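# Scoop dry pet food from pouch into both bowls

## Task

Use the scoop to move dry food from the pouch until each of the two bowls contains 10 or more pieces, spilling as little as possible. A piece only counts if, after it last rested in or on the pouch, on the table or on the scoop's handle, it sat in the scoop while the scoop was held and raised clear. Pieces caught between gripper fingers have to drop back into the pouch (not into the scoop) and be scooped up again from there. The task fails if either bowl ends with more than an occasional piece that broke these rules. Both bowls must finish upright on the table. Food that falls off the table counts as spill and does not end the scene. At the end, the pouch must stand upright and the scoop, emptied, must lie on the table away from the pouch and both bowls.

## Robot and tools

ROBOT. There are two arms, left_arm and right_arm, each with a parallel gripper. Calibrated base positions in the scene frame are left_arm (+0.021, +0.256, +0.033) m and right_arm (+0.036, -0.276, +0.019) m, both turned only slightly about z. Scene frame: origin at table-top height, halfway between the nominal bases. +x points out over the table, +z points up, and left_arm is on the +y side. Arm names do not match image left and right. The fingers of a gripper extend along its own +z axis and close along its y axis. end_effector_position is the point between the pads, roughly 1 cm short of the fingertips. Reported positions and orientations can be off by a few centimetres, more so at long reach.

ROWS. Every motion command uses a row of 14 numbers, each in [-1, 1], and always includes both arms: left_arm dx, dy, dz, rx, ry, rz, opening, followed by the same seven for right_arm. The first six numbers are an offset, not a pose. They are measured from that arm's Hand target at the start of the action or move, along the Hand target's own axes. 1.0 equals 0.6 m of travel or 180 degrees. rx, ry, rz together form a single rotation vector. Opening is absolute: +1 is fully open (0.093 m) and -1 is closed. A 0 in the opening slot is a real command, so to keep a gripper unchanged, repeat its current value as shown under Tool commands. To have an arm hold its Hand target, send zeros in all six of its pose slots.

execute_actions(actions, cameras): actions is a list of actions. Each action is a table of up to 15 rows, and each row runs for one 1/30 s step. If a table has fewer rows, its last row is held until 15 steps are done. Every row counts from the pose at the start of the action, not from the row before it. A new action starts from the current Hand target, so sending the same offset again moves the arm further. An empty list returns only the state and images. cameras picks which images come back: omitted, null or ["all"] for all, [] for none. An unknown name makes the call invalid.

move(target, speed, blend, opening_speed, blocking, cameras): target is either one 14-number row or a list of up to 15 rows. All rows are offsets from the same starting Hand targets. Grippers travel in straight lines and rotate the short way. speed is in m/s, from 0.002 to 0.5, default 0.25. Rotation is capped at twice that value in rad/s. speed can be one number or one per target. blend (m) rounds the corners at intermediate targets. opening_speed is at least 0.2 per second on the -1..+1 scale. Paths last at least 0.5 s and stop at 10 s. Paths do not avoid obstacles or the other arm. A fast move overshoots and hits harder. Avoid paths that pass close to an arm's own base, because they can flip its shoulder posture. Openings for later targets are applied only after all arms come to rest there. The result adds a line starting "move:" that reports the ending: done (within 10 mm and 2 degrees), off_target, moving, held (a check withheld steps or the clearance check halted the move) or fault. It also lists limits: paced means the pose was clipped, held means steps were withheld. done does not rule out contact. blocking=false returns after about 0.5 s while the motion keeps going.

wait(seconds 0..10) lets the scene run with the last commands held. It returns early if a move finishes. stop() brakes a running move, and it needs distance to do so. zoom_image(camera, region=[x0,y0,x1,y1]) enlarges part of the latest image from that camera, up to 504x504 px. read_manual gives only licence text. finished_scene (scene 1) ends the scene and cannot be undone.

CONTROL DETAILS. At each step the command is clipped to within 100 mm and 20 degrees of the measured gripper pose. Hand target is your last command after clipping. Friction and gravity often leave the gripper short, sagging or tilted, and small moves may not happen or may go sideways. Check the position and orientation after each move. Waiting does not close the gap; an all-zero action requests the target again, or you can send the remaining distance. An arm that is stopped by an object keeps pushing. To release it, command its target back behind the gripper.

GRIP READINGS. grip_measured uses the opening scale. The pads meet at about -0.94, and each millimetre of object width adds about 0.0208. Readings can be up to 0.02 too high. To hold a rigid object at full force, command about 0.24 below the reading for its width. Soft or round objects may need a lower value. To release, command well above the width reading. Each pad squeezes with roughly 50-65 N. The final number in Joint positions is the finger gap in metres.

OTHER READINGS. "within noise" means an arm's joint velocities are effectively zero. Joint torques include gravity. Torques 1-3 wrap around at ±28 N m. Motor heat builds up when holding loads, reaching far or pushing. MOTOR HOT appears at 75 °C. At 90 °C an OVER-TEMPERATURE FAULT folds that arm and disables it. At 100 °C the arm goes limp. The simulation keeps running between your calls.

CAMERAS. cam_high (overhead, near (0.44, 0.26, 1.29)), cam_low (near (0.91, 0.12, 0.29), looking back across the table), cam_left_wrist and cam_right_wrist, all 896x504. Pinhole-plus-radial calibrations with T_world_to_cam are provided. Fixed cameras may be shifted by up to about 2.3 degrees and 9 mm. Wrist images can lag while the arm is moving.

AVOID. Knocking anything off the table, or leaving it off, ends the scene. Hard collisions or pressing between the two arms can end the scene and fail it; the clearance check does not protect gripper-to-gripper contact. Also avoid drops, releasing objects while they move, slams and heavy pushes. Loose objects may occasionally get a small push on their own.

Each tool is called after "Request:" by a JSON object that holds its "method" and its "body", one argument or row to a line.

## Session

Request:
{"method": "execute_actions", "body": {
  "actions": []
}}

Scene clock: 0.00 s.
left_arm: end_effector_position=(+0.3924, +0.2632, +0.4487) grip_measured=+1.000 end_effector_quat_wxyz=(+0.719, -0.002, +0.695, +0.011) | right_arm: end_effector_position=(+0.4055, -0.2640, +0.4360) grip_measured=+1.000 end_effector_quat_wxyz=(+0.722, -0.017, +0.692, +0.010)
Joint positions: left_arm=[-0.006 1.039 1.064 0.009 0.001 0.012 0.093] | right_arm=[0.017 1.032 1.06 0.015 -0.014 -0.01 0.093]
Joint velocities: within noise
Joint torques (N m): no reading
Motor temperatures (°C): left_arm=[27 32 38 32 28 29 28] | right_arm=[31 30 43 31 28 29 30]
Heat: left arm: 38 °C; right arm: 43 °C.
Hand target: left_arm +0.3904, +0.2631, +0.4558; +0.725, -0.002, +0.689, +0.011 | right_arm +0.4040, -0.2641, +0.4410; +0.726, -0.017, +0.687, +0.010
Tool commands: left_gripper/opening=+1.0 right_gripper/opening=+1.0

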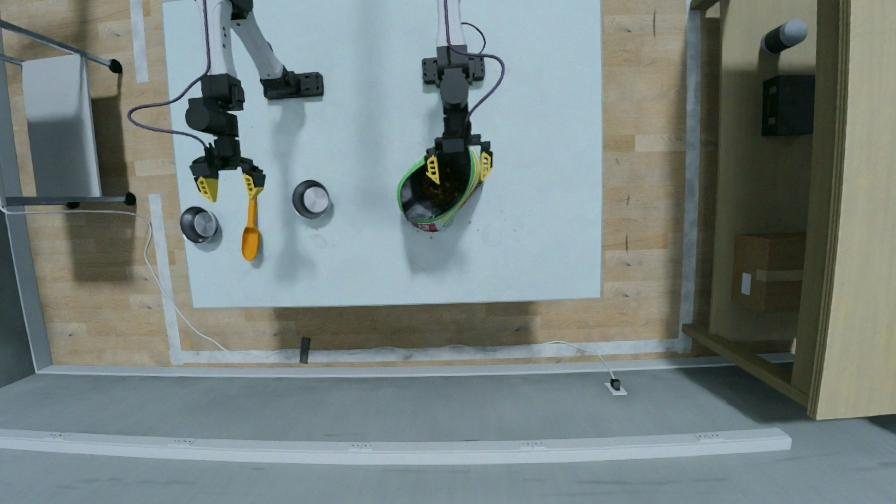

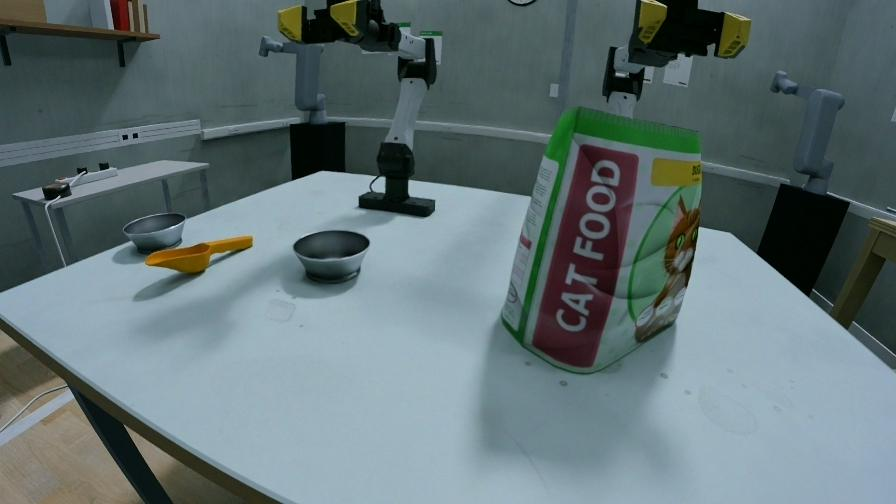

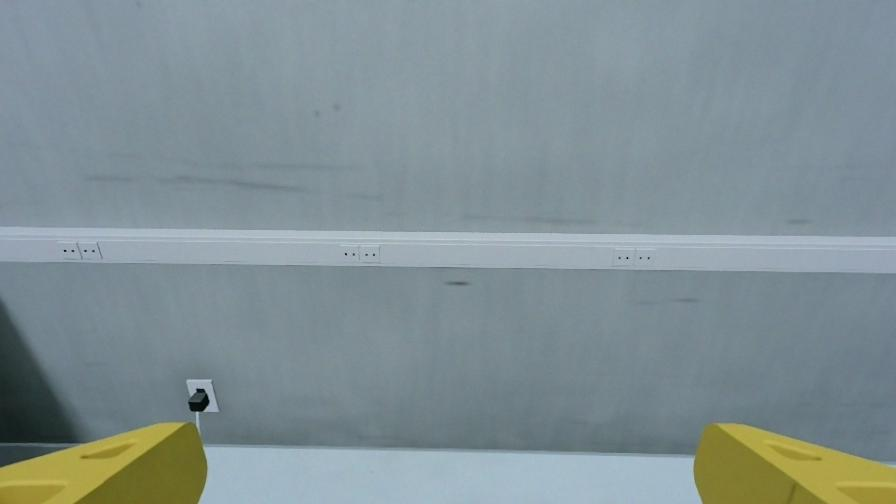

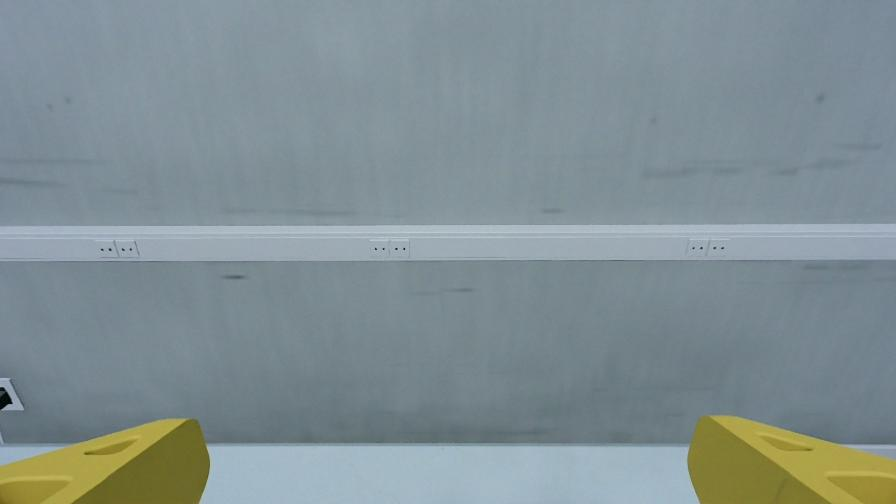

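Request:
{"method": "zoom_image", "body": {
  "camera": "cam_high",
  "region": [160, 120, 360, 280]
}}

Request:
{"method": "zoom_image", "body": {
  "camera": "cam_high",
  "region": [370, 120, 530, 260]
}}

Request:
{"method": "zoom_image", "body": {
  "camera": "cam_low",
  "region": [80, 180, 400, 320]
}}

Scaled by 2.520 from the camera's 896x504 image, which has a finer 1280x720 frame.

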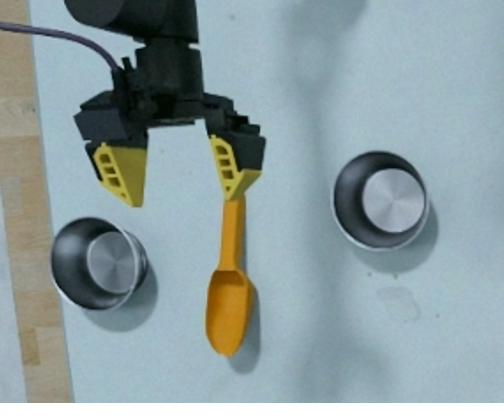

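Scaled by 3.150 from the camera's 896x504 image, which has a finer 1280x720 frame.

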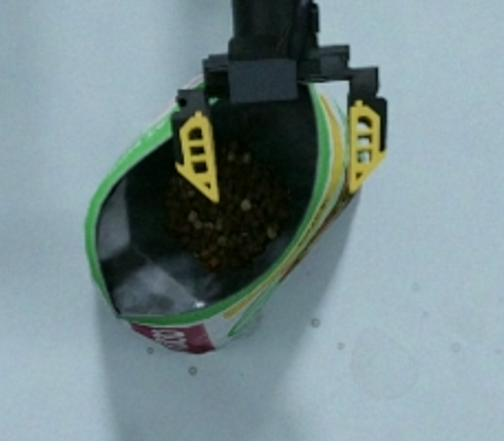

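Scaled by 1.575 from the camera's 896x504 image, which has a finer 1280x720 frame.

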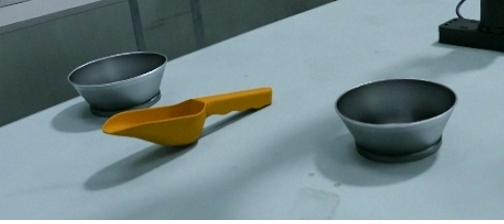

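Request:
{"method": "move", "body": {
  "target": [0, -0.1, 0, 0, 0.333, 0, 1, 0.2, -0.333, 0.0, 0, 0.30, 0, 1]
}}

Scene clock: 79.60 s.
left_arm: end_effector_position=(+0.3918, +0.2045, +0.4529) grip_measured=+1.000 end_effector_quat_wxyz=(+0.391, +0.000, +0.920, -0.004) | right_arm: end_effector_position=(+0.4179, -0.4598, +0.3215) grip_measured=+1.000 end_effector_quat_wxyz=(+0.337, -0.020, +0.941, +0.010)
Joint positions: left_arm=[-0.223 1.766 2.551 -1.56 -0.133 -0.141 0.093] | right_arm=[-0.611 1.773 2.041 -1.259 -0.396 -0.525 0.093]
Joint velocities: within noise
Joint torques (N m): left_arm=[-0.36 -6.43 5.86 1.77 -0.15 0.04] | right_arm=[-0.06 -6.22 8.65 1.49 -0.12 -0.22]
Motor temperatures (°C): left_arm=[27 32 47 45 28 29 28] | right_arm=[31 31 47 43 28 29 30]
Heat: left arm: 47 °C; right arm: 47 °C.
Hand target: left_arm +0.3916, +0.2032, +0.4551; +0.284, -0.008, +0.959, +0.008 | right_arm +0.4181, -0.4648, +0.3234; +0.335, -0.020, +0.942, +0.001
Off the commanded pose: left_arm 0.003 m, 13 deg | right_arm 0.005 m, 1 deg.
joint sent to its limit (left arm) — joint 4 (wrist pitch), lower limit. The joint targets are off in orientation, not in position.
move: off_target (left_arm)
camera_calibration:
cam_left_wrist: T_world_to_cam=[[0.0146762, -0.99988, 0.00489289, 0.199098], [-0.933166, -0.0154543, -0.359113, 0.570189], [0.359146, 0.00070456, -0.933281, 0.364511], [0, 0, 0, 1]] pos_world=[0.398246, 0.20763, 0.54398]
cam_right_wrist: T_world_to_cam=[[-0.0251779, -0.99967, -0.00515585, -0.446736], [-0.971299, 0.0256829, -0.236471, 0.532047], [0.236525, -0.000945959, -0.971625, 0.290822], [0, 0, 0, 1]] pos_world=[0.436743, -0.459978, 0.40608]

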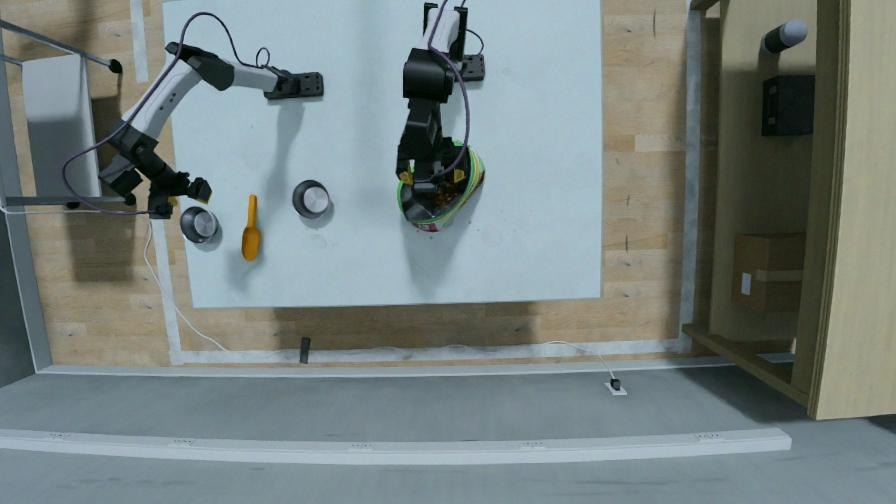

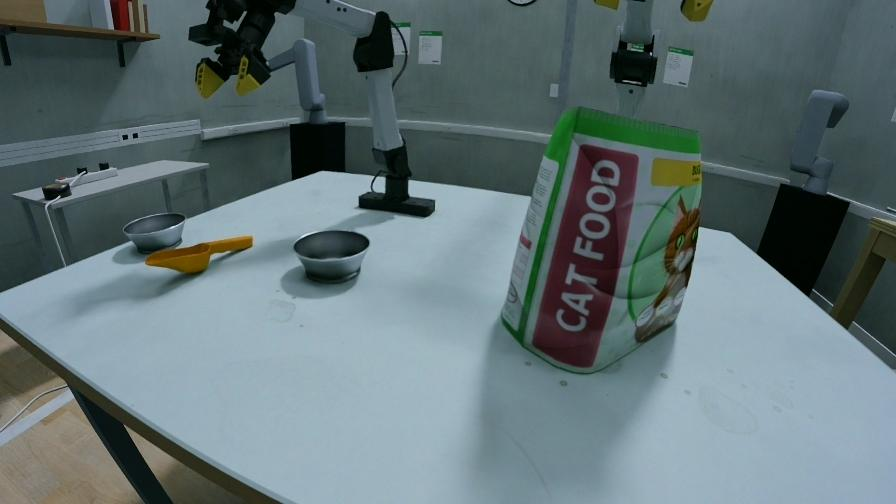

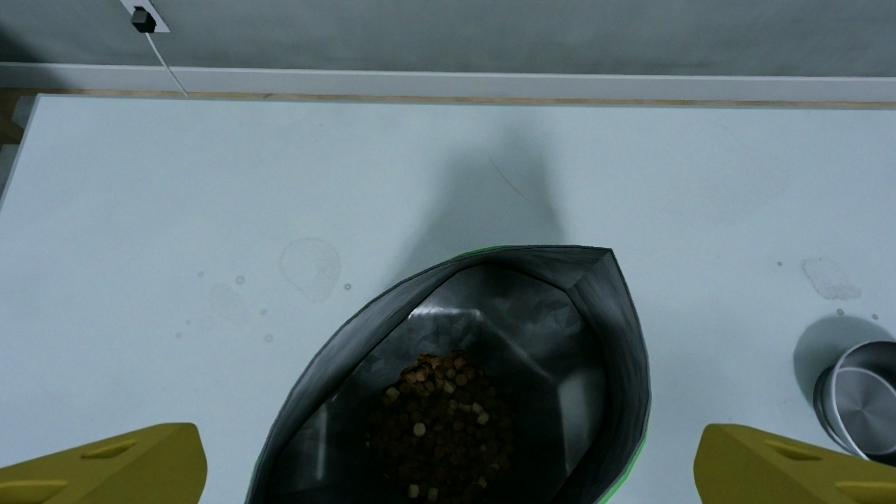

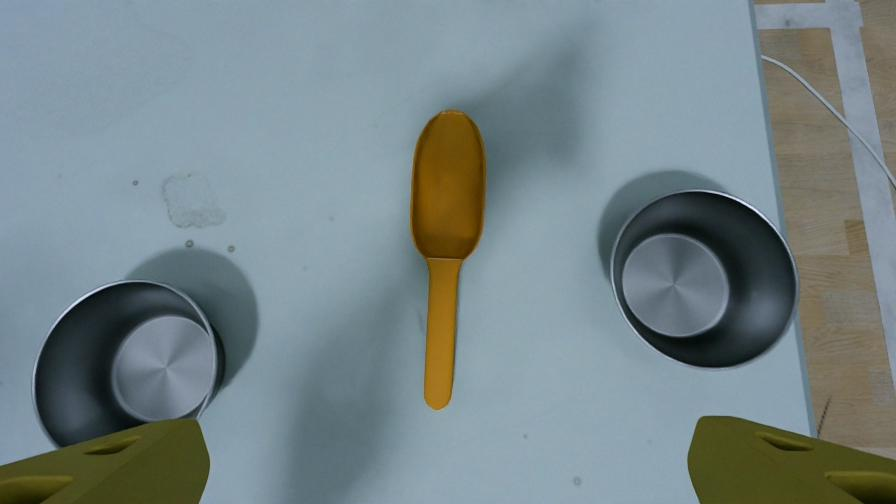

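Request:
{"method": "zoom_image", "body": {
  "camera": "cam_left_wrist",
  "region": [230, 230, 670, 504]
}}

Scaled by 1.145 from the camera's 896x504 image, which has a finer 1280x720 frame.

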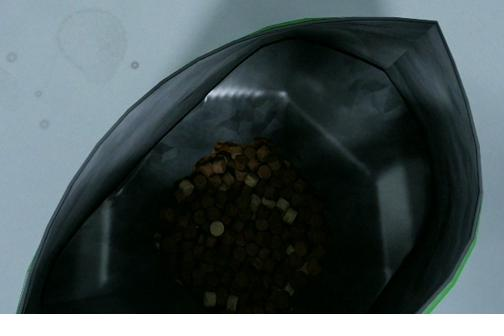

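Request:
{"method": "move", "body": {
  "target": [0, -0.16, 0, 0, 0, 0, 1, 0, 0, 0, 0, 0, 0, 1],
  "cameras": ["cam_left_wrist"]
}}

Request:
{"method": "zoom_image", "body": {
  "camera": "cam_left_wrist",
  "region": [0, 230, 440, 504]
}}

Scene clock: 128.73 s.
left_arm: end_effector_position=(+0.3934, +0.1051, +0.4495) grip_measured=+1.000 end_effector_quat_wxyz=(+0.404, +0.014, +0.914, -0.038) | right_arm: end_effector_position=(+0.4177, -0.4597, +0.3213) grip_measured=+1.000 end_effector_quat_wxyz=(+0.337, -0.020, +0.941, +0.010)
Joint positions: left_arm=[-0.53 1.883 2.672 -1.564 -0.289 -0.353 0.093] | right_arm=[-0.611 1.773 2.041 -1.26 -0.396 -0.526 0.093]
Joint velocities: within noise
Joint torques (N m): left_arm=[-0.02 -7.87 5.78 1.78 -0.33 0.04] | right_arm=[-0.08 -6.22 8.64 1.5 -0.12 -0.19]
Motor temperatures (°C): left_arm=[27 33 45 44 28 29 27] | right_arm=[31 35 47 38 28 29 30]
Heat: left arm: 45 °C; right arm: 47 °C.
Hand target: left_arm +0.3935, +0.1073, +0.4539; +0.284, -0.008, +0.959, +0.009 | right_arm +0.4181, -0.4648, +0.3234; +0.335, -0.020, +0.942, +0.001
Off the commanded pose: left_arm 0.005 m, 16 deg | right_arm 0.005 m, 1 deg.
joint sent to its limit (left arm) — joint 4 (wrist pitch), lower limit. The joint targets are off in orientation, not in position.
move: off_target (left_arm)
camera_calibration:
cam_left_wrist: T_world_to_cam=[[-0.036973, -0.997708, 0.0566739, 0.0964488], [-0.922779, 0.0123193, -0.385132, 0.573625], [0.383551, -0.066537, -0.92112, 0.352781], [0, 0, 0, 1]] pos_world=[0.397585, 0.112634, 0.540408]
Images, in order (width x height): cam_left_wrist 896x504.

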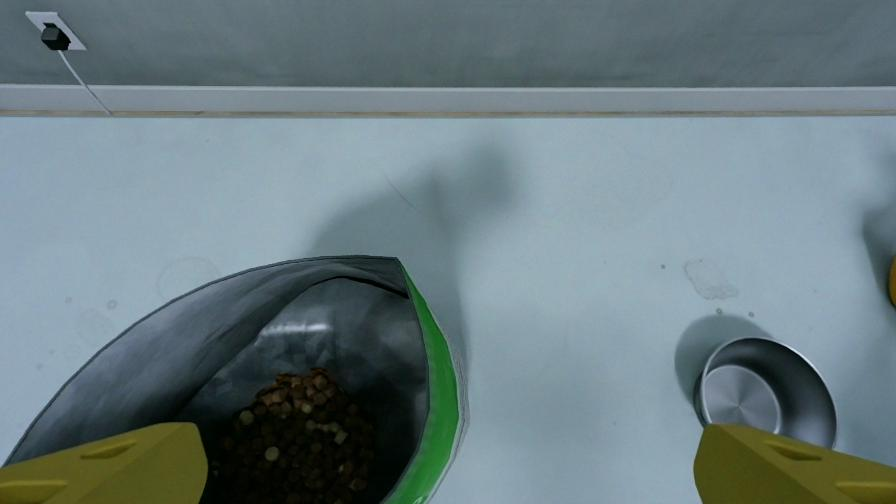

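Scaled by 1.145 from the camera's 896x504 image, which has a finer 1280x720 frame.

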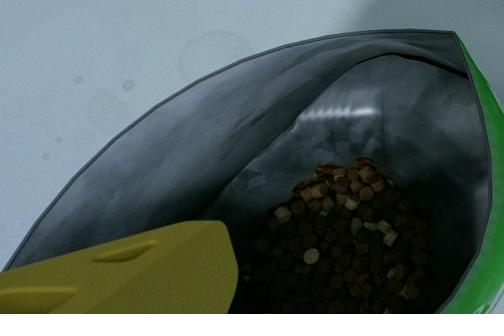

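Request:
{"method": "move", "body": {
  "target": [
    [0.157, 0.524, -0.026, 0, 0, 0, -1, 0, 0, 0, 0, 0, 0, 1],
    [0.447, 0.517, 0.422, 0.19, 0.15, -0.047, -1, 0, 0, 0, 0, 0, 0, 1]
  ],
  "blend": 0.05
}}

Scene clock: 254.87 s.
left_arm: end_effector_position=(+0.2978, +0.4181, +0.0980) grip_measured=-0.985 end_effector_quat_wxyz=(+0.034, +0.003, +0.955, -0.294) | right_arm: end_effector_position=(+0.4176, -0.4596, +0.3212) grip_measured=+1.000 end_effector_quat_wxyz=(+0.337, -0.020, +0.941, +0.010)
Joint positions: left_arm=[0.741 2.111 1.597 -1.453 0.465 0.867 0] | right_arm=[-0.611 1.773 2.041 -1.261 -0.396 -0.526 0.093]
Joint velocities: within noise
Joint torques (N m): left_arm=[0.46 -11.25 4.92 -0.41 0.41 0.23] | right_arm=[-0.05 -6.22 8.69 1.51 -0.13 -0.2]
Motor temperatures (°C): left_arm=[27 37 42 45 28 29 28] | right_arm=[30 38 48 38 28 29 30]
Heat: left arm: 45 °C; right arm: 48 °C.
Hand target: left_arm +0.3003, +0.4199, +0.0993; +0.045, +0.005, +0.955, -0.293 | right_arm +0.4181, -0.4648, +0.3234; +0.335, -0.020, +0.942, +0.001
Off the commanded pose: left_arm 0.003 m, 1 deg | right_arm 0.006 m, 1 deg.
move: done
camera_calibration:
cam_left_wrist: T_world_to_cam=[[-0.0134821, -0.835707, 0.54901, 0.302201], [-0.931067, 0.210697, 0.297861, 0.198753], [-0.364599, -0.507149, -0.78094, 0.47986], [0, 0, 0, 1]] pos_world=[0.364083, 0.454036, 0.14963]
cam_right_wrist: T_world_to_cam=[[-0.0251012, -0.999669, -0.00568807, -0.446455], [-0.971711, 0.025735, -0.234765, 0.531315], [0.234834, -0.000365723, -0.972036, 0.291751], [0, 0, 0, 1]] pos_world=[0.436566, -0.459874, 0.405787]

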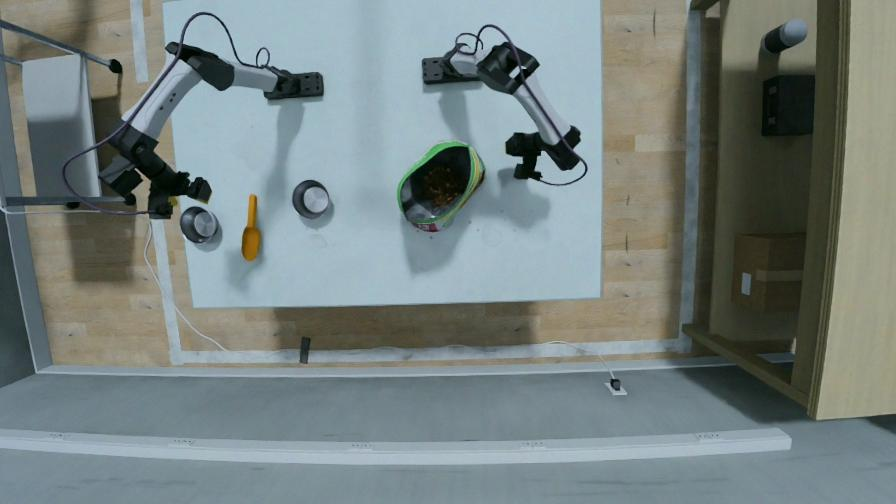

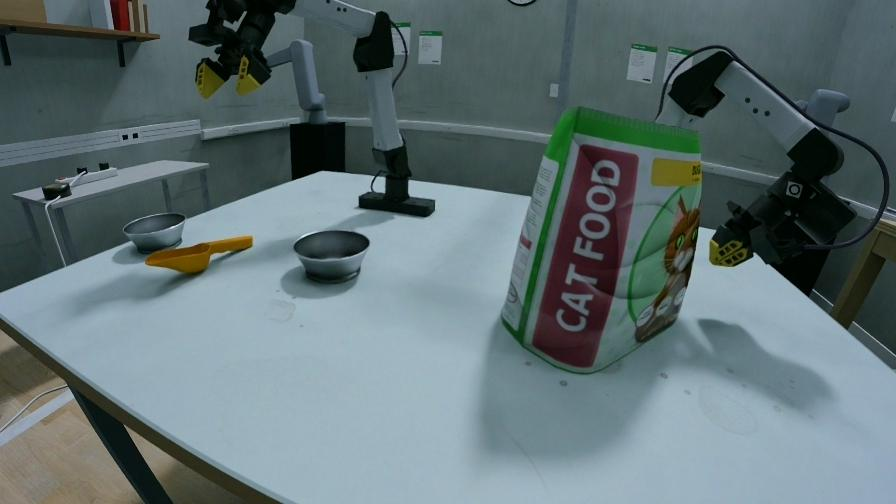

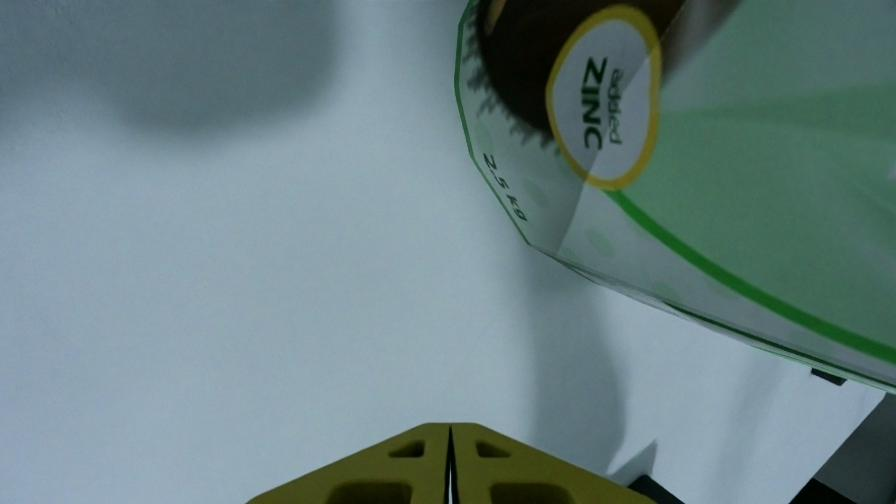

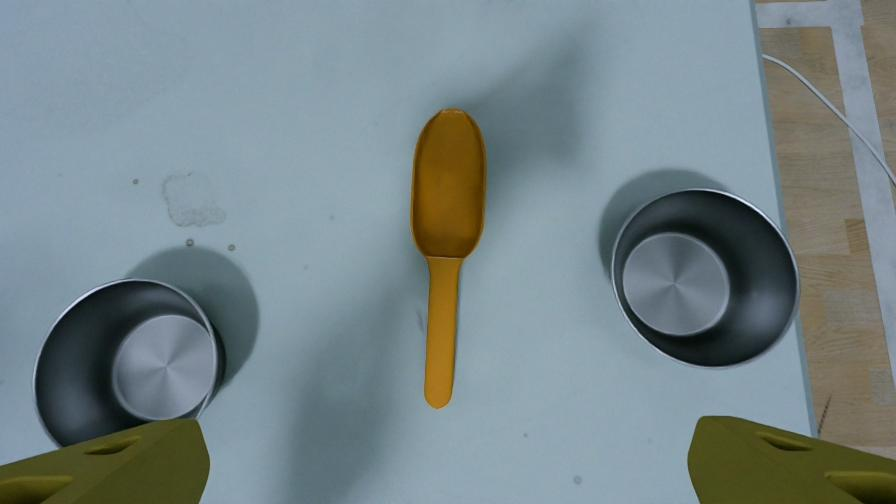

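Request:
{"method": "zoom_image", "body": {
  "camera": "cam_high",
  "region": [380, 120, 560, 250]
}}

Scaled by 2.800 from the camera's 896x504 image, which has a finer 1280x720 frame.

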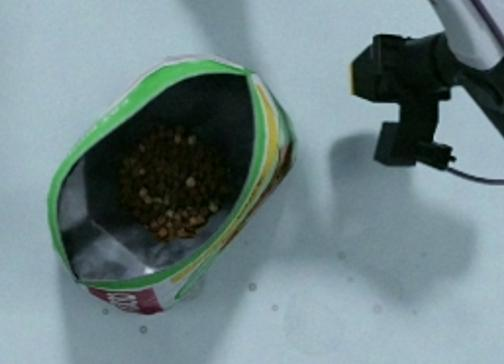

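Request:
{"method": "move", "body": {
  "target": [
    [-0.047, -0.082, 0.0602, 0, 0, 0, -1, 0, 0, 0, 0, 0, 0, 1],
    [-0.0435, -0.246, 0.172, 0, 0, 0, -1, 0, 0, 0, 0, 0, 0, 1]
  ],
  "blend": 0.02,
  "speed": [0.15,0.05],
  "cameras": ["cam_high","cam_low"]
}}

Request:
{"method": "zoom_image", "body": {
  "camera": "cam_high",
  "region": [380, 120, 560, 250]
}}

Scene clock: 279.83 s.
left_arm: end_effector_position=(+0.3200, +0.2508, +0.0923) grip_measured=-0.985 end_effector_quat_wxyz=(+0.017, -0.006, +0.960, -0.279) | right_arm: end_effector_position=(+0.4176, -0.4597, +0.3212) grip_measured=+1.000 end_effector_quat_wxyz=(+0.337, -0.020, +0.941, +0.010)
Joint positions: left_arm=[0.256 1.809 1.179 -1.077 0.552 0.309 0] | right_arm=[-0.611 1.773 2.041 -1.261 -0.395 -0.526 0.093]
Joint velocities: within noise
Joint torques (N m): left_arm=[-1.62 -10.43 4.42 0.47 0.81 0.04] | right_arm=[-0.08 -6.2 8.65 1.51 -0.12 -0.19]
Motor temperatures (°C): left_arm=[27 42 42 40 28 29 28] | right_arm=[30 38 48 38 28 29 30]
Heat: left arm: 42 °C; right arm: 48 °C.
Hand target: left_arm +0.3298, +0.2402, +0.0993; +0.046, +0.005, +0.955, -0.294 | right_arm +0.4181, -0.4648, +0.3234; +0.335, -0.020, +0.942, +0.001
Off the commanded pose: left_arm 0.016 m, 4 deg | right_arm 0.006 m, 1 deg.
move: off_target (left_arm)
Images, in order (width x height): cam_high 896x504, cam_low 896x504.

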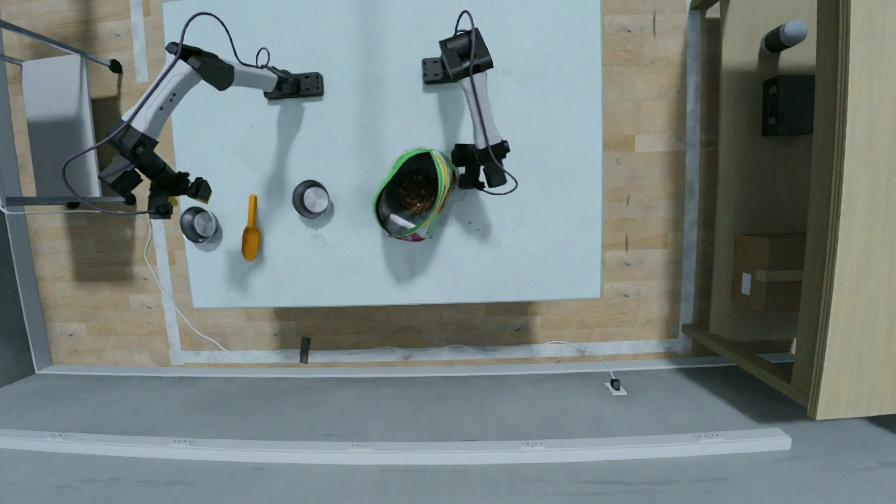

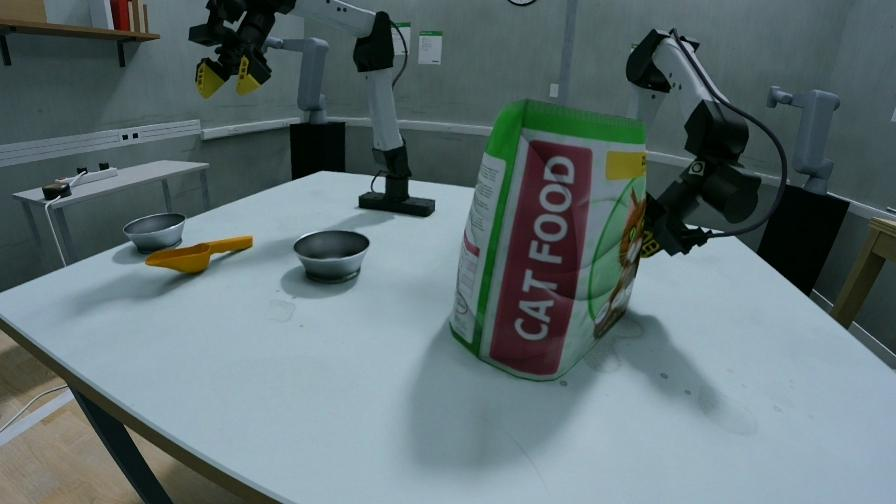

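Scaled by 2.800 from the camera's 896x504 image, which has a finer 1280x720 frame.

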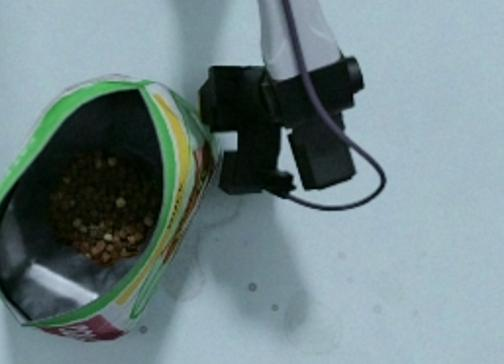

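Request:
{"method": "move", "body": {
  "target": [0.0368, -0.1805, 0.1185, 0, 0, 0, -1, 0, 0, 0, 0, 0, 0, 1],
  "speed": 0.05,
  "cameras": ["cam_high","cam_low"]
}}

Request:
{"method": "zoom_image", "body": {
  "camera": "cam_high",
  "region": [340, 120, 520, 250]
}}

Scene clock: 294.77 s.
left_arm: end_effector_position=(+0.3060, +0.1195, +0.0929) grip_measured=-0.985 end_effector_quat_wxyz=(+0.023, -0.019, +0.959, -0.283) | right_arm: end_effector_position=(+0.4175, -0.4596, +0.3211) grip_measured=+1.000 end_effector_quat_wxyz=(+0.336, -0.020, +0.941, +0.010)
Joint positions: left_arm=[-0.188 1.636 0.974 -0.74 0.554 -0.25 0] | right_arm=[-0.611 1.773 2.041 -1.261 -0.395 -0.526 0.093]
Joint velocities: within noise
Joint torques (N m): left_arm=[-1.68 -9.07 5.07 1.08 0.41 0.28] | right_arm=[-0.1 -6.19 8.65 1.51 -0.12 -0.2]
Motor temperatures (°C): left_arm=[27 42 41 40 28 29 28] | right_arm=[30 38 48 38 28 29 30]
Heat: left arm: 42 °C; right arm: 48 °C.
Hand target: left_arm +0.3099, +0.1103, +0.0994; +0.046, +0.005, +0.955, -0.294 | right_arm +0.4181, -0.4648, +0.3234; +0.335, -0.020, +0.942, +0.001
Off the commanded pose: left_arm 0.012 m, 4 deg | right_arm 0.006 m, 1 deg.
move: off_target (left_arm)
Images, in order (width x height): cam_high 896x504, cam_low 896x504.

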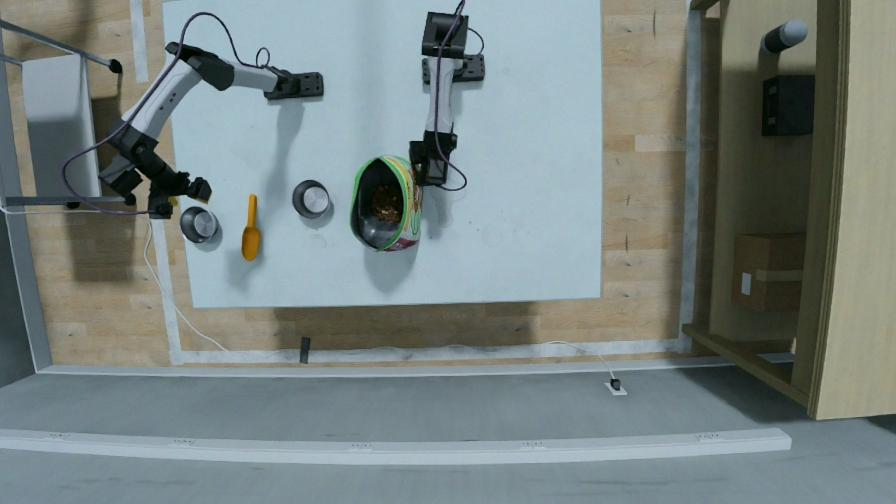

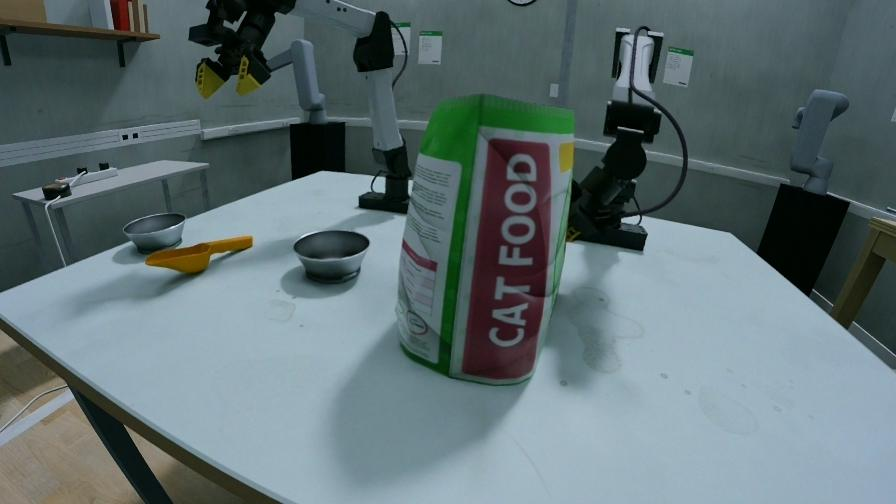

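Scaled by 2.800 from the camera's 896x504 image, which has a finer 1280x720 frame.

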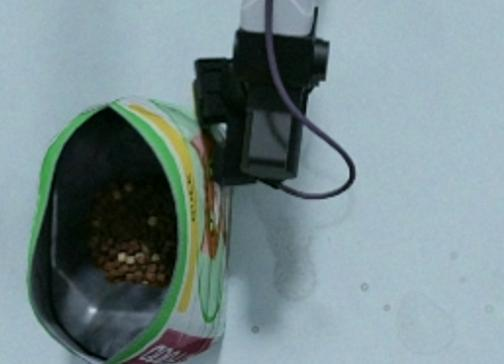

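Request:
{"method": "move", "body": {
  "target": [0.018, -0.16, 0.107, 0, 0, 0, -1, 0, 0, 0, 0, 0, 0, 1],
  "speed": 0.05,
  "cameras": ["cam_high","cam_low"]
}}

Request:
{"method": "zoom_image", "body": {
  "camera": "cam_high",
  "region": [320, 120, 500, 250]
}}

Scene clock: 312.17 s.
left_arm: end_effector_position=(+0.2906, +0.0104, +0.0915) grip_measured=-0.985 end_effector_quat_wxyz=(+0.025, -0.015, +0.961, -0.275) | right_arm: end_effector_position=(+0.4175, -0.4596, +0.3211) grip_measured=+1.000 end_effector_quat_wxyz=(+0.336, -0.020, +0.941, +0.010)
Joint positions: left_arm=[-0.568 1.68 1.007 -0.536 0.437 -0.655 0] | right_arm=[-0.611 1.773 2.041 -1.261 -0.395 -0.526 0.093]
Joint velocities: within noise
Joint torques (N m): left_arm=[-1.4 -6.79 8.24 1.54 0.29 0.23] | right_arm=[-0.05 -6.2 8.65 1.51 -0.12 -0.2]
Motor temperatures (°C): left_arm=[27 41 42 40 28 29 28] | right_arm=[30 38 48 38 28 29 30]
Heat: left arm: 42 °C; right arm: 48 °C.
Hand target: left_arm +0.3011, -0.0053, +0.0993; +0.046, +0.005, +0.955, -0.294 | right_arm +0.4181, -0.4648, +0.3234; +0.335, -0.020, +0.942, +0.001
Off the commanded pose: left_arm 0.021 m, 4 deg | right_arm 0.006 m, 1 deg.
move: off_target (left_arm)
Images, in order (width x height): cam_high 896x504, cam_low 896x504.

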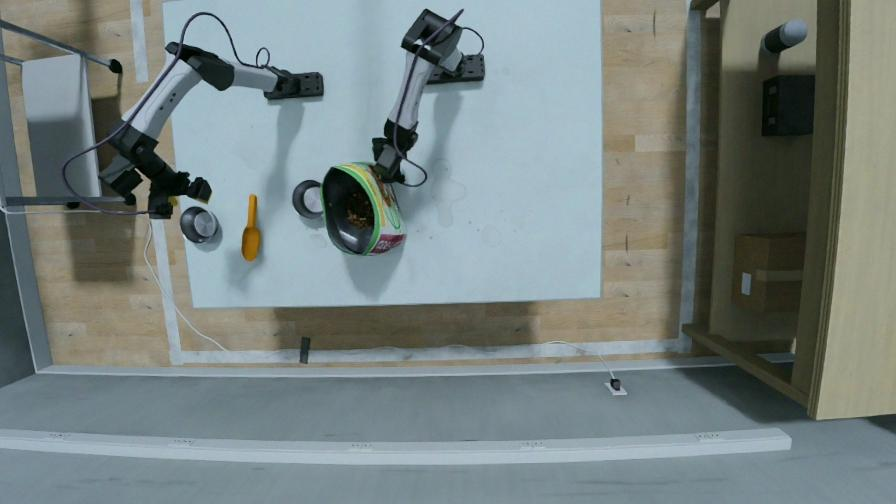

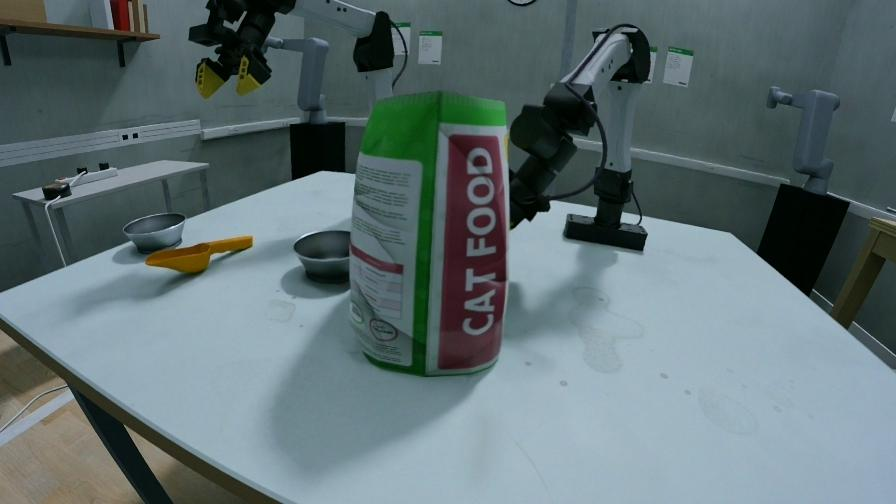

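Scaled by 2.800 from the camera's 896x504 image, which has a finer 1280x720 frame.

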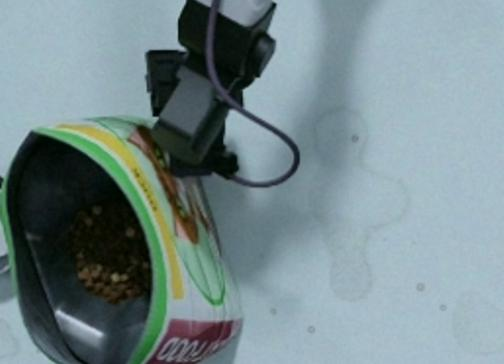

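Request:
{"method": "zoom_image", "body": {
  "camera": "cam_high",
  "region": [280, 140, 440, 280]
}}

Scaled by 3.150 from the camera's 896x504 image, which has a finer 1280x720 frame.

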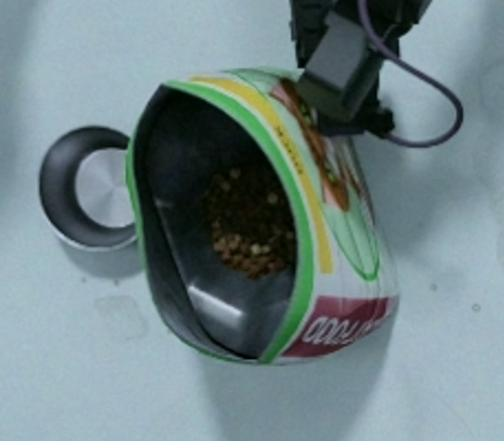

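Request:
{"method": "move", "body": {
  "target": [
    [0.030, 0.1645, -0.115, 0, 0, 0, -1, 0,0,0,0,0,0, 1],
    [-0.0515, 0.0655, -0.645, 0, 0, 0, -1, 0.326, 0.043, 0.17, 0.024, -0.143, 0.018, 1]
  ],
  "blend": 0.03,
  "cameras": ["cam_high","cam_low","cam_right_wrist"]
}}

Request:
{"method": "zoom_image", "body": {
  "camera": "cam_low",
  "region": [100, 160, 380, 320]
}}

Scene clock: 351.47 s.
left_arm: end_effector_position=(+0.3022, +0.2455, +0.3946) grip_measured=-0.985 end_effector_quat_wxyz=(+0.288, -0.063, +0.919, -0.263) | right_arm: end_effector_position=(+0.3316, -0.4473, +0.1258) grip_measured=+1.000 end_effector_quat_wxyz=(+0.537, +0.017, +0.843, -0.030)
Joint positions: left_arm=[0.307 1.399 1.895 -1.56 0.651 0.021 0] | right_arm=[-0.849 1.302 0.427 0.302 -0.678 -0.421 0.093]
Joint velocities: within noise
Joint torques (N m): left_arm=[0.44 -4.34 6.12 1.24 0.45 0.08] | right_arm=[-0.01 -2.66 4.9 2.22 -0.43 -0.04]
Motor temperatures (°C): left_arm=[27 38 45 41 28 29 28] | right_arm=[30 38 48 39 28 29 30]
Heat: left arm: 45 °C; right arm: 48 °C.
Hand target: left_arm +0.3008, +0.2449, +0.3988; +0.125, -0.017, +0.950, -0.285 | right_arm +0.3299, -0.4446, +0.1207; +0.537, +0.020, +0.843, -0.020
Off the commanded pose: left_arm 0.004 m, 29 deg; orientation clipped | right_arm 0.006 m, 1 deg.
joint sent to its limit (left arm) — joint 4 (wrist pitch), lower limit. The joint targets are off in orientation, not in position.
move: off_target (left_arm); limits=paced
camera_calibration:
cam_right_wrist: T_world_to_cam=[[-0.121913, -0.992538, 0.0023188, -0.403159], [-0.768235, 0.0928819, -0.633394, 0.414266], [0.628452, -0.0790001, -0.773826, -0.0685745], [0, 0, 0, 1]] pos_world=[0.312199, -0.444046, 0.210264]
Images, in order (width x height): cam_high 896x504, cam_low 896x504, cam_right_wrist 896x504.

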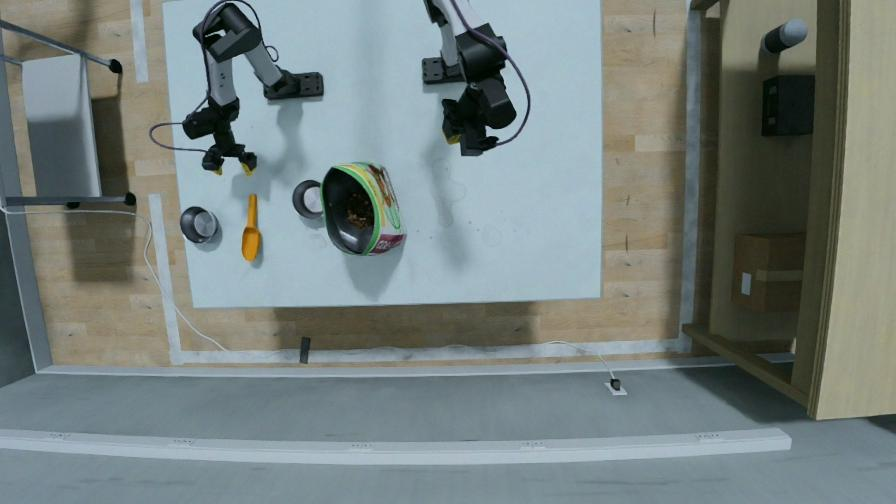

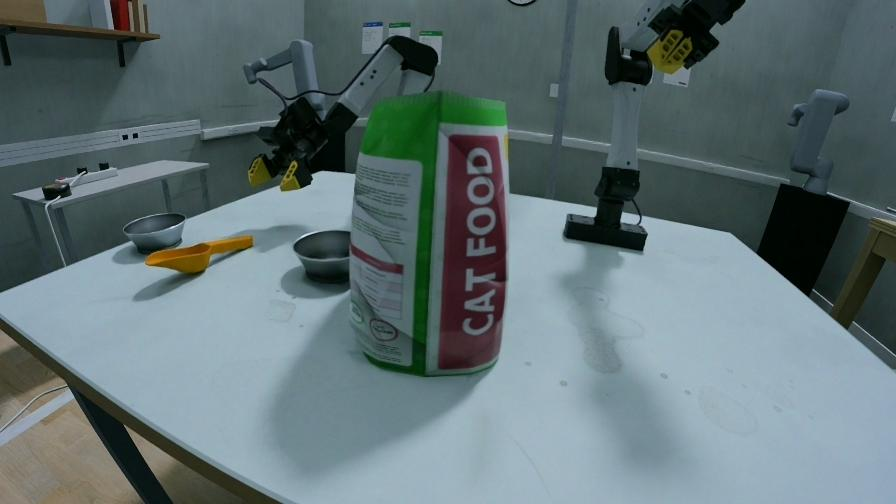

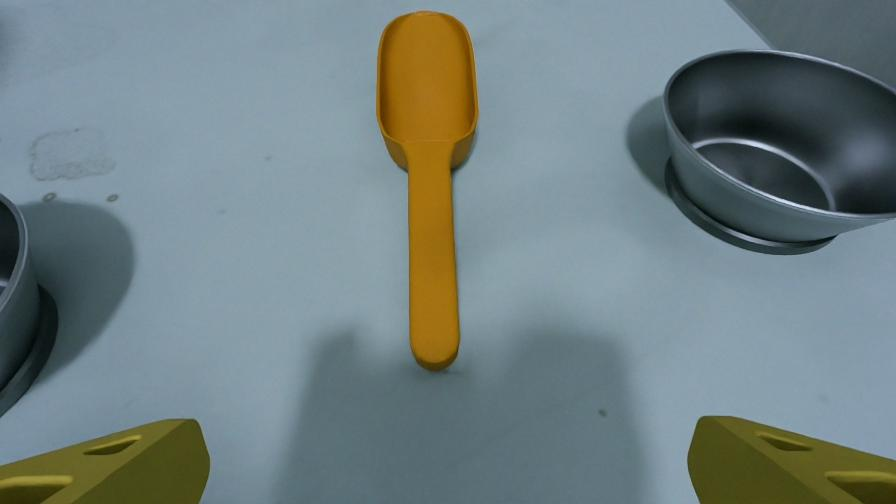

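Scaled by 1.800 from the camera's 896x504 image, which has a finer 1280x720 frame.

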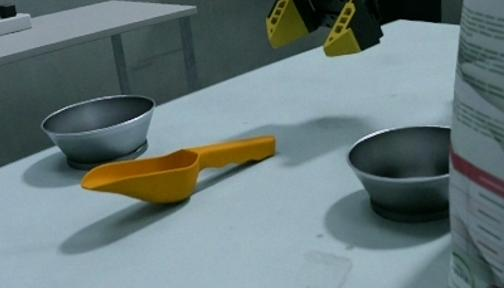

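Request:
{"method": "move", "body": {
  "target": [
    [0,0,0,0,0,0,-1, 0.068, 0.0015, 0.1145, 0,0,0, 1],
    [0,0,0,0,0,0,-1, 0.0673, 0.0013, 0.2303, 0,0,0, 1]
  ],
  "blend": 0.01,
  "speed": 0.12,
  "cameras": ["cam_low","cam_right_wrist"]
}}

Request:
{"method": "zoom_image", "body": {
  "camera": "cam_low",
  "region": [100, 160, 380, 320]
}}

Scene clock: 382.27 s.
left_arm: end_effector_position=(+0.3021, +0.2453, +0.3946) grip_measured=-0.985 end_effector_quat_wxyz=(+0.288, -0.063, +0.919, -0.263) | right_arm: end_effector_position=(+0.4322, -0.4476, +0.0254) grip_measured=+1.000 end_effector_quat_wxyz=(+0.534, +0.016, +0.845, -0.014)
Joint positions: left_arm=[0.307 1.399 1.895 -1.56 0.652 0.021 0] | right_arm=[-0.602 2.034 0.598 0.927 -0.49 -0.263 0.093]
Joint velocities: within noise
Joint torques (N m): left_arm=[0.43 -4.34 6.11 1.24 0.45 0.07] | right_arm=[1.02 -5.93 5.44 2.33 -0.02 -0.05]
Motor temperatures (°C): left_arm=[27 36 45 41 28 29 28] | right_arm=[30 35 47 43 28 29 30]
Heat: left arm: 45 °C; right arm: 47 °C.
Hand target: left_arm +0.3008, +0.2448, +0.3988; +0.125, -0.017, +0.950, -0.286 | right_arm +0.4378, -0.4509, +0.0254; +0.536, +0.020, +0.843, -0.020
Off the commanded pose: left_arm 0.004 m, 20 deg | right_arm 0.007 m, 1 deg.
joint sent to its limit (left arm) — joint 4 (wrist pitch), lower limit. The joint targets are off in orientation, not in position.
move: off_target (left_arm)
camera_calibration:
cam_right_wrist: T_world_to_cam=[[-0.1046, -0.994236, -0.0235382, -0.398467], [-0.7739, 0.0962386, -0.625953, 0.431761], [0.62461, -0.0472586, -0.779506, -0.193543], [0, 0, 0, 1]] pos_world=[0.413349, -0.446869, 0.110015]
Images, in order (width x height): cam_low 896x504, cam_right_wrist 896x504.

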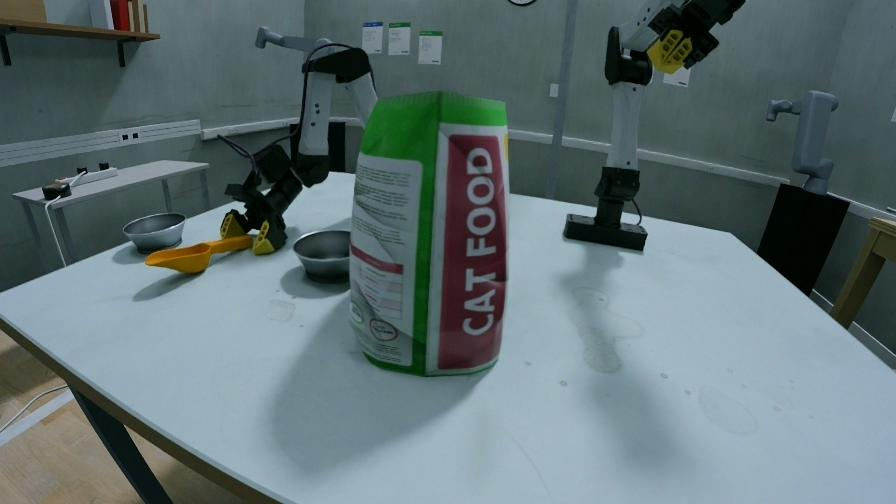

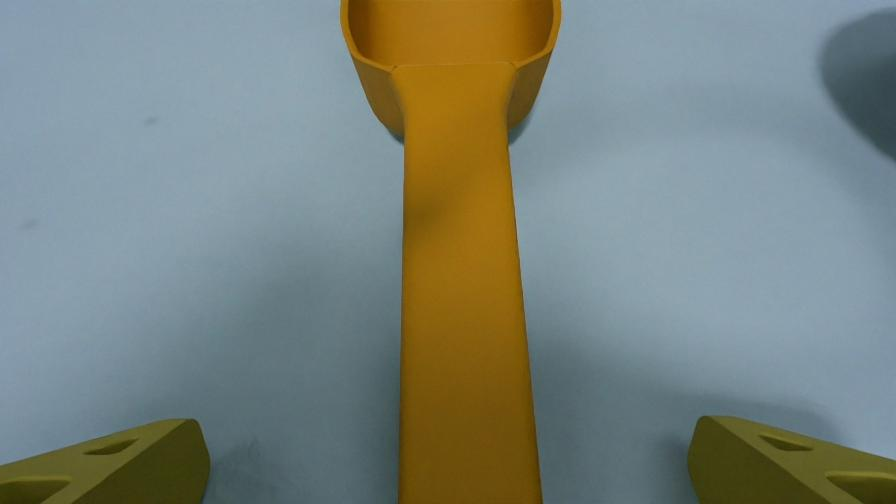

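Scaled by 1.800 from the camera's 896x504 image, which has a finer 1280x720 frame.

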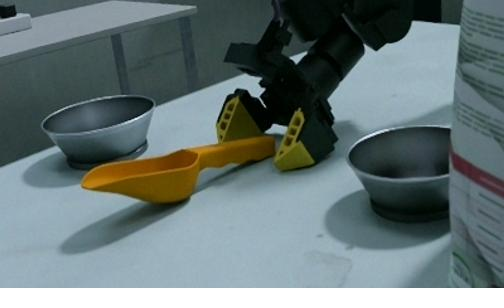

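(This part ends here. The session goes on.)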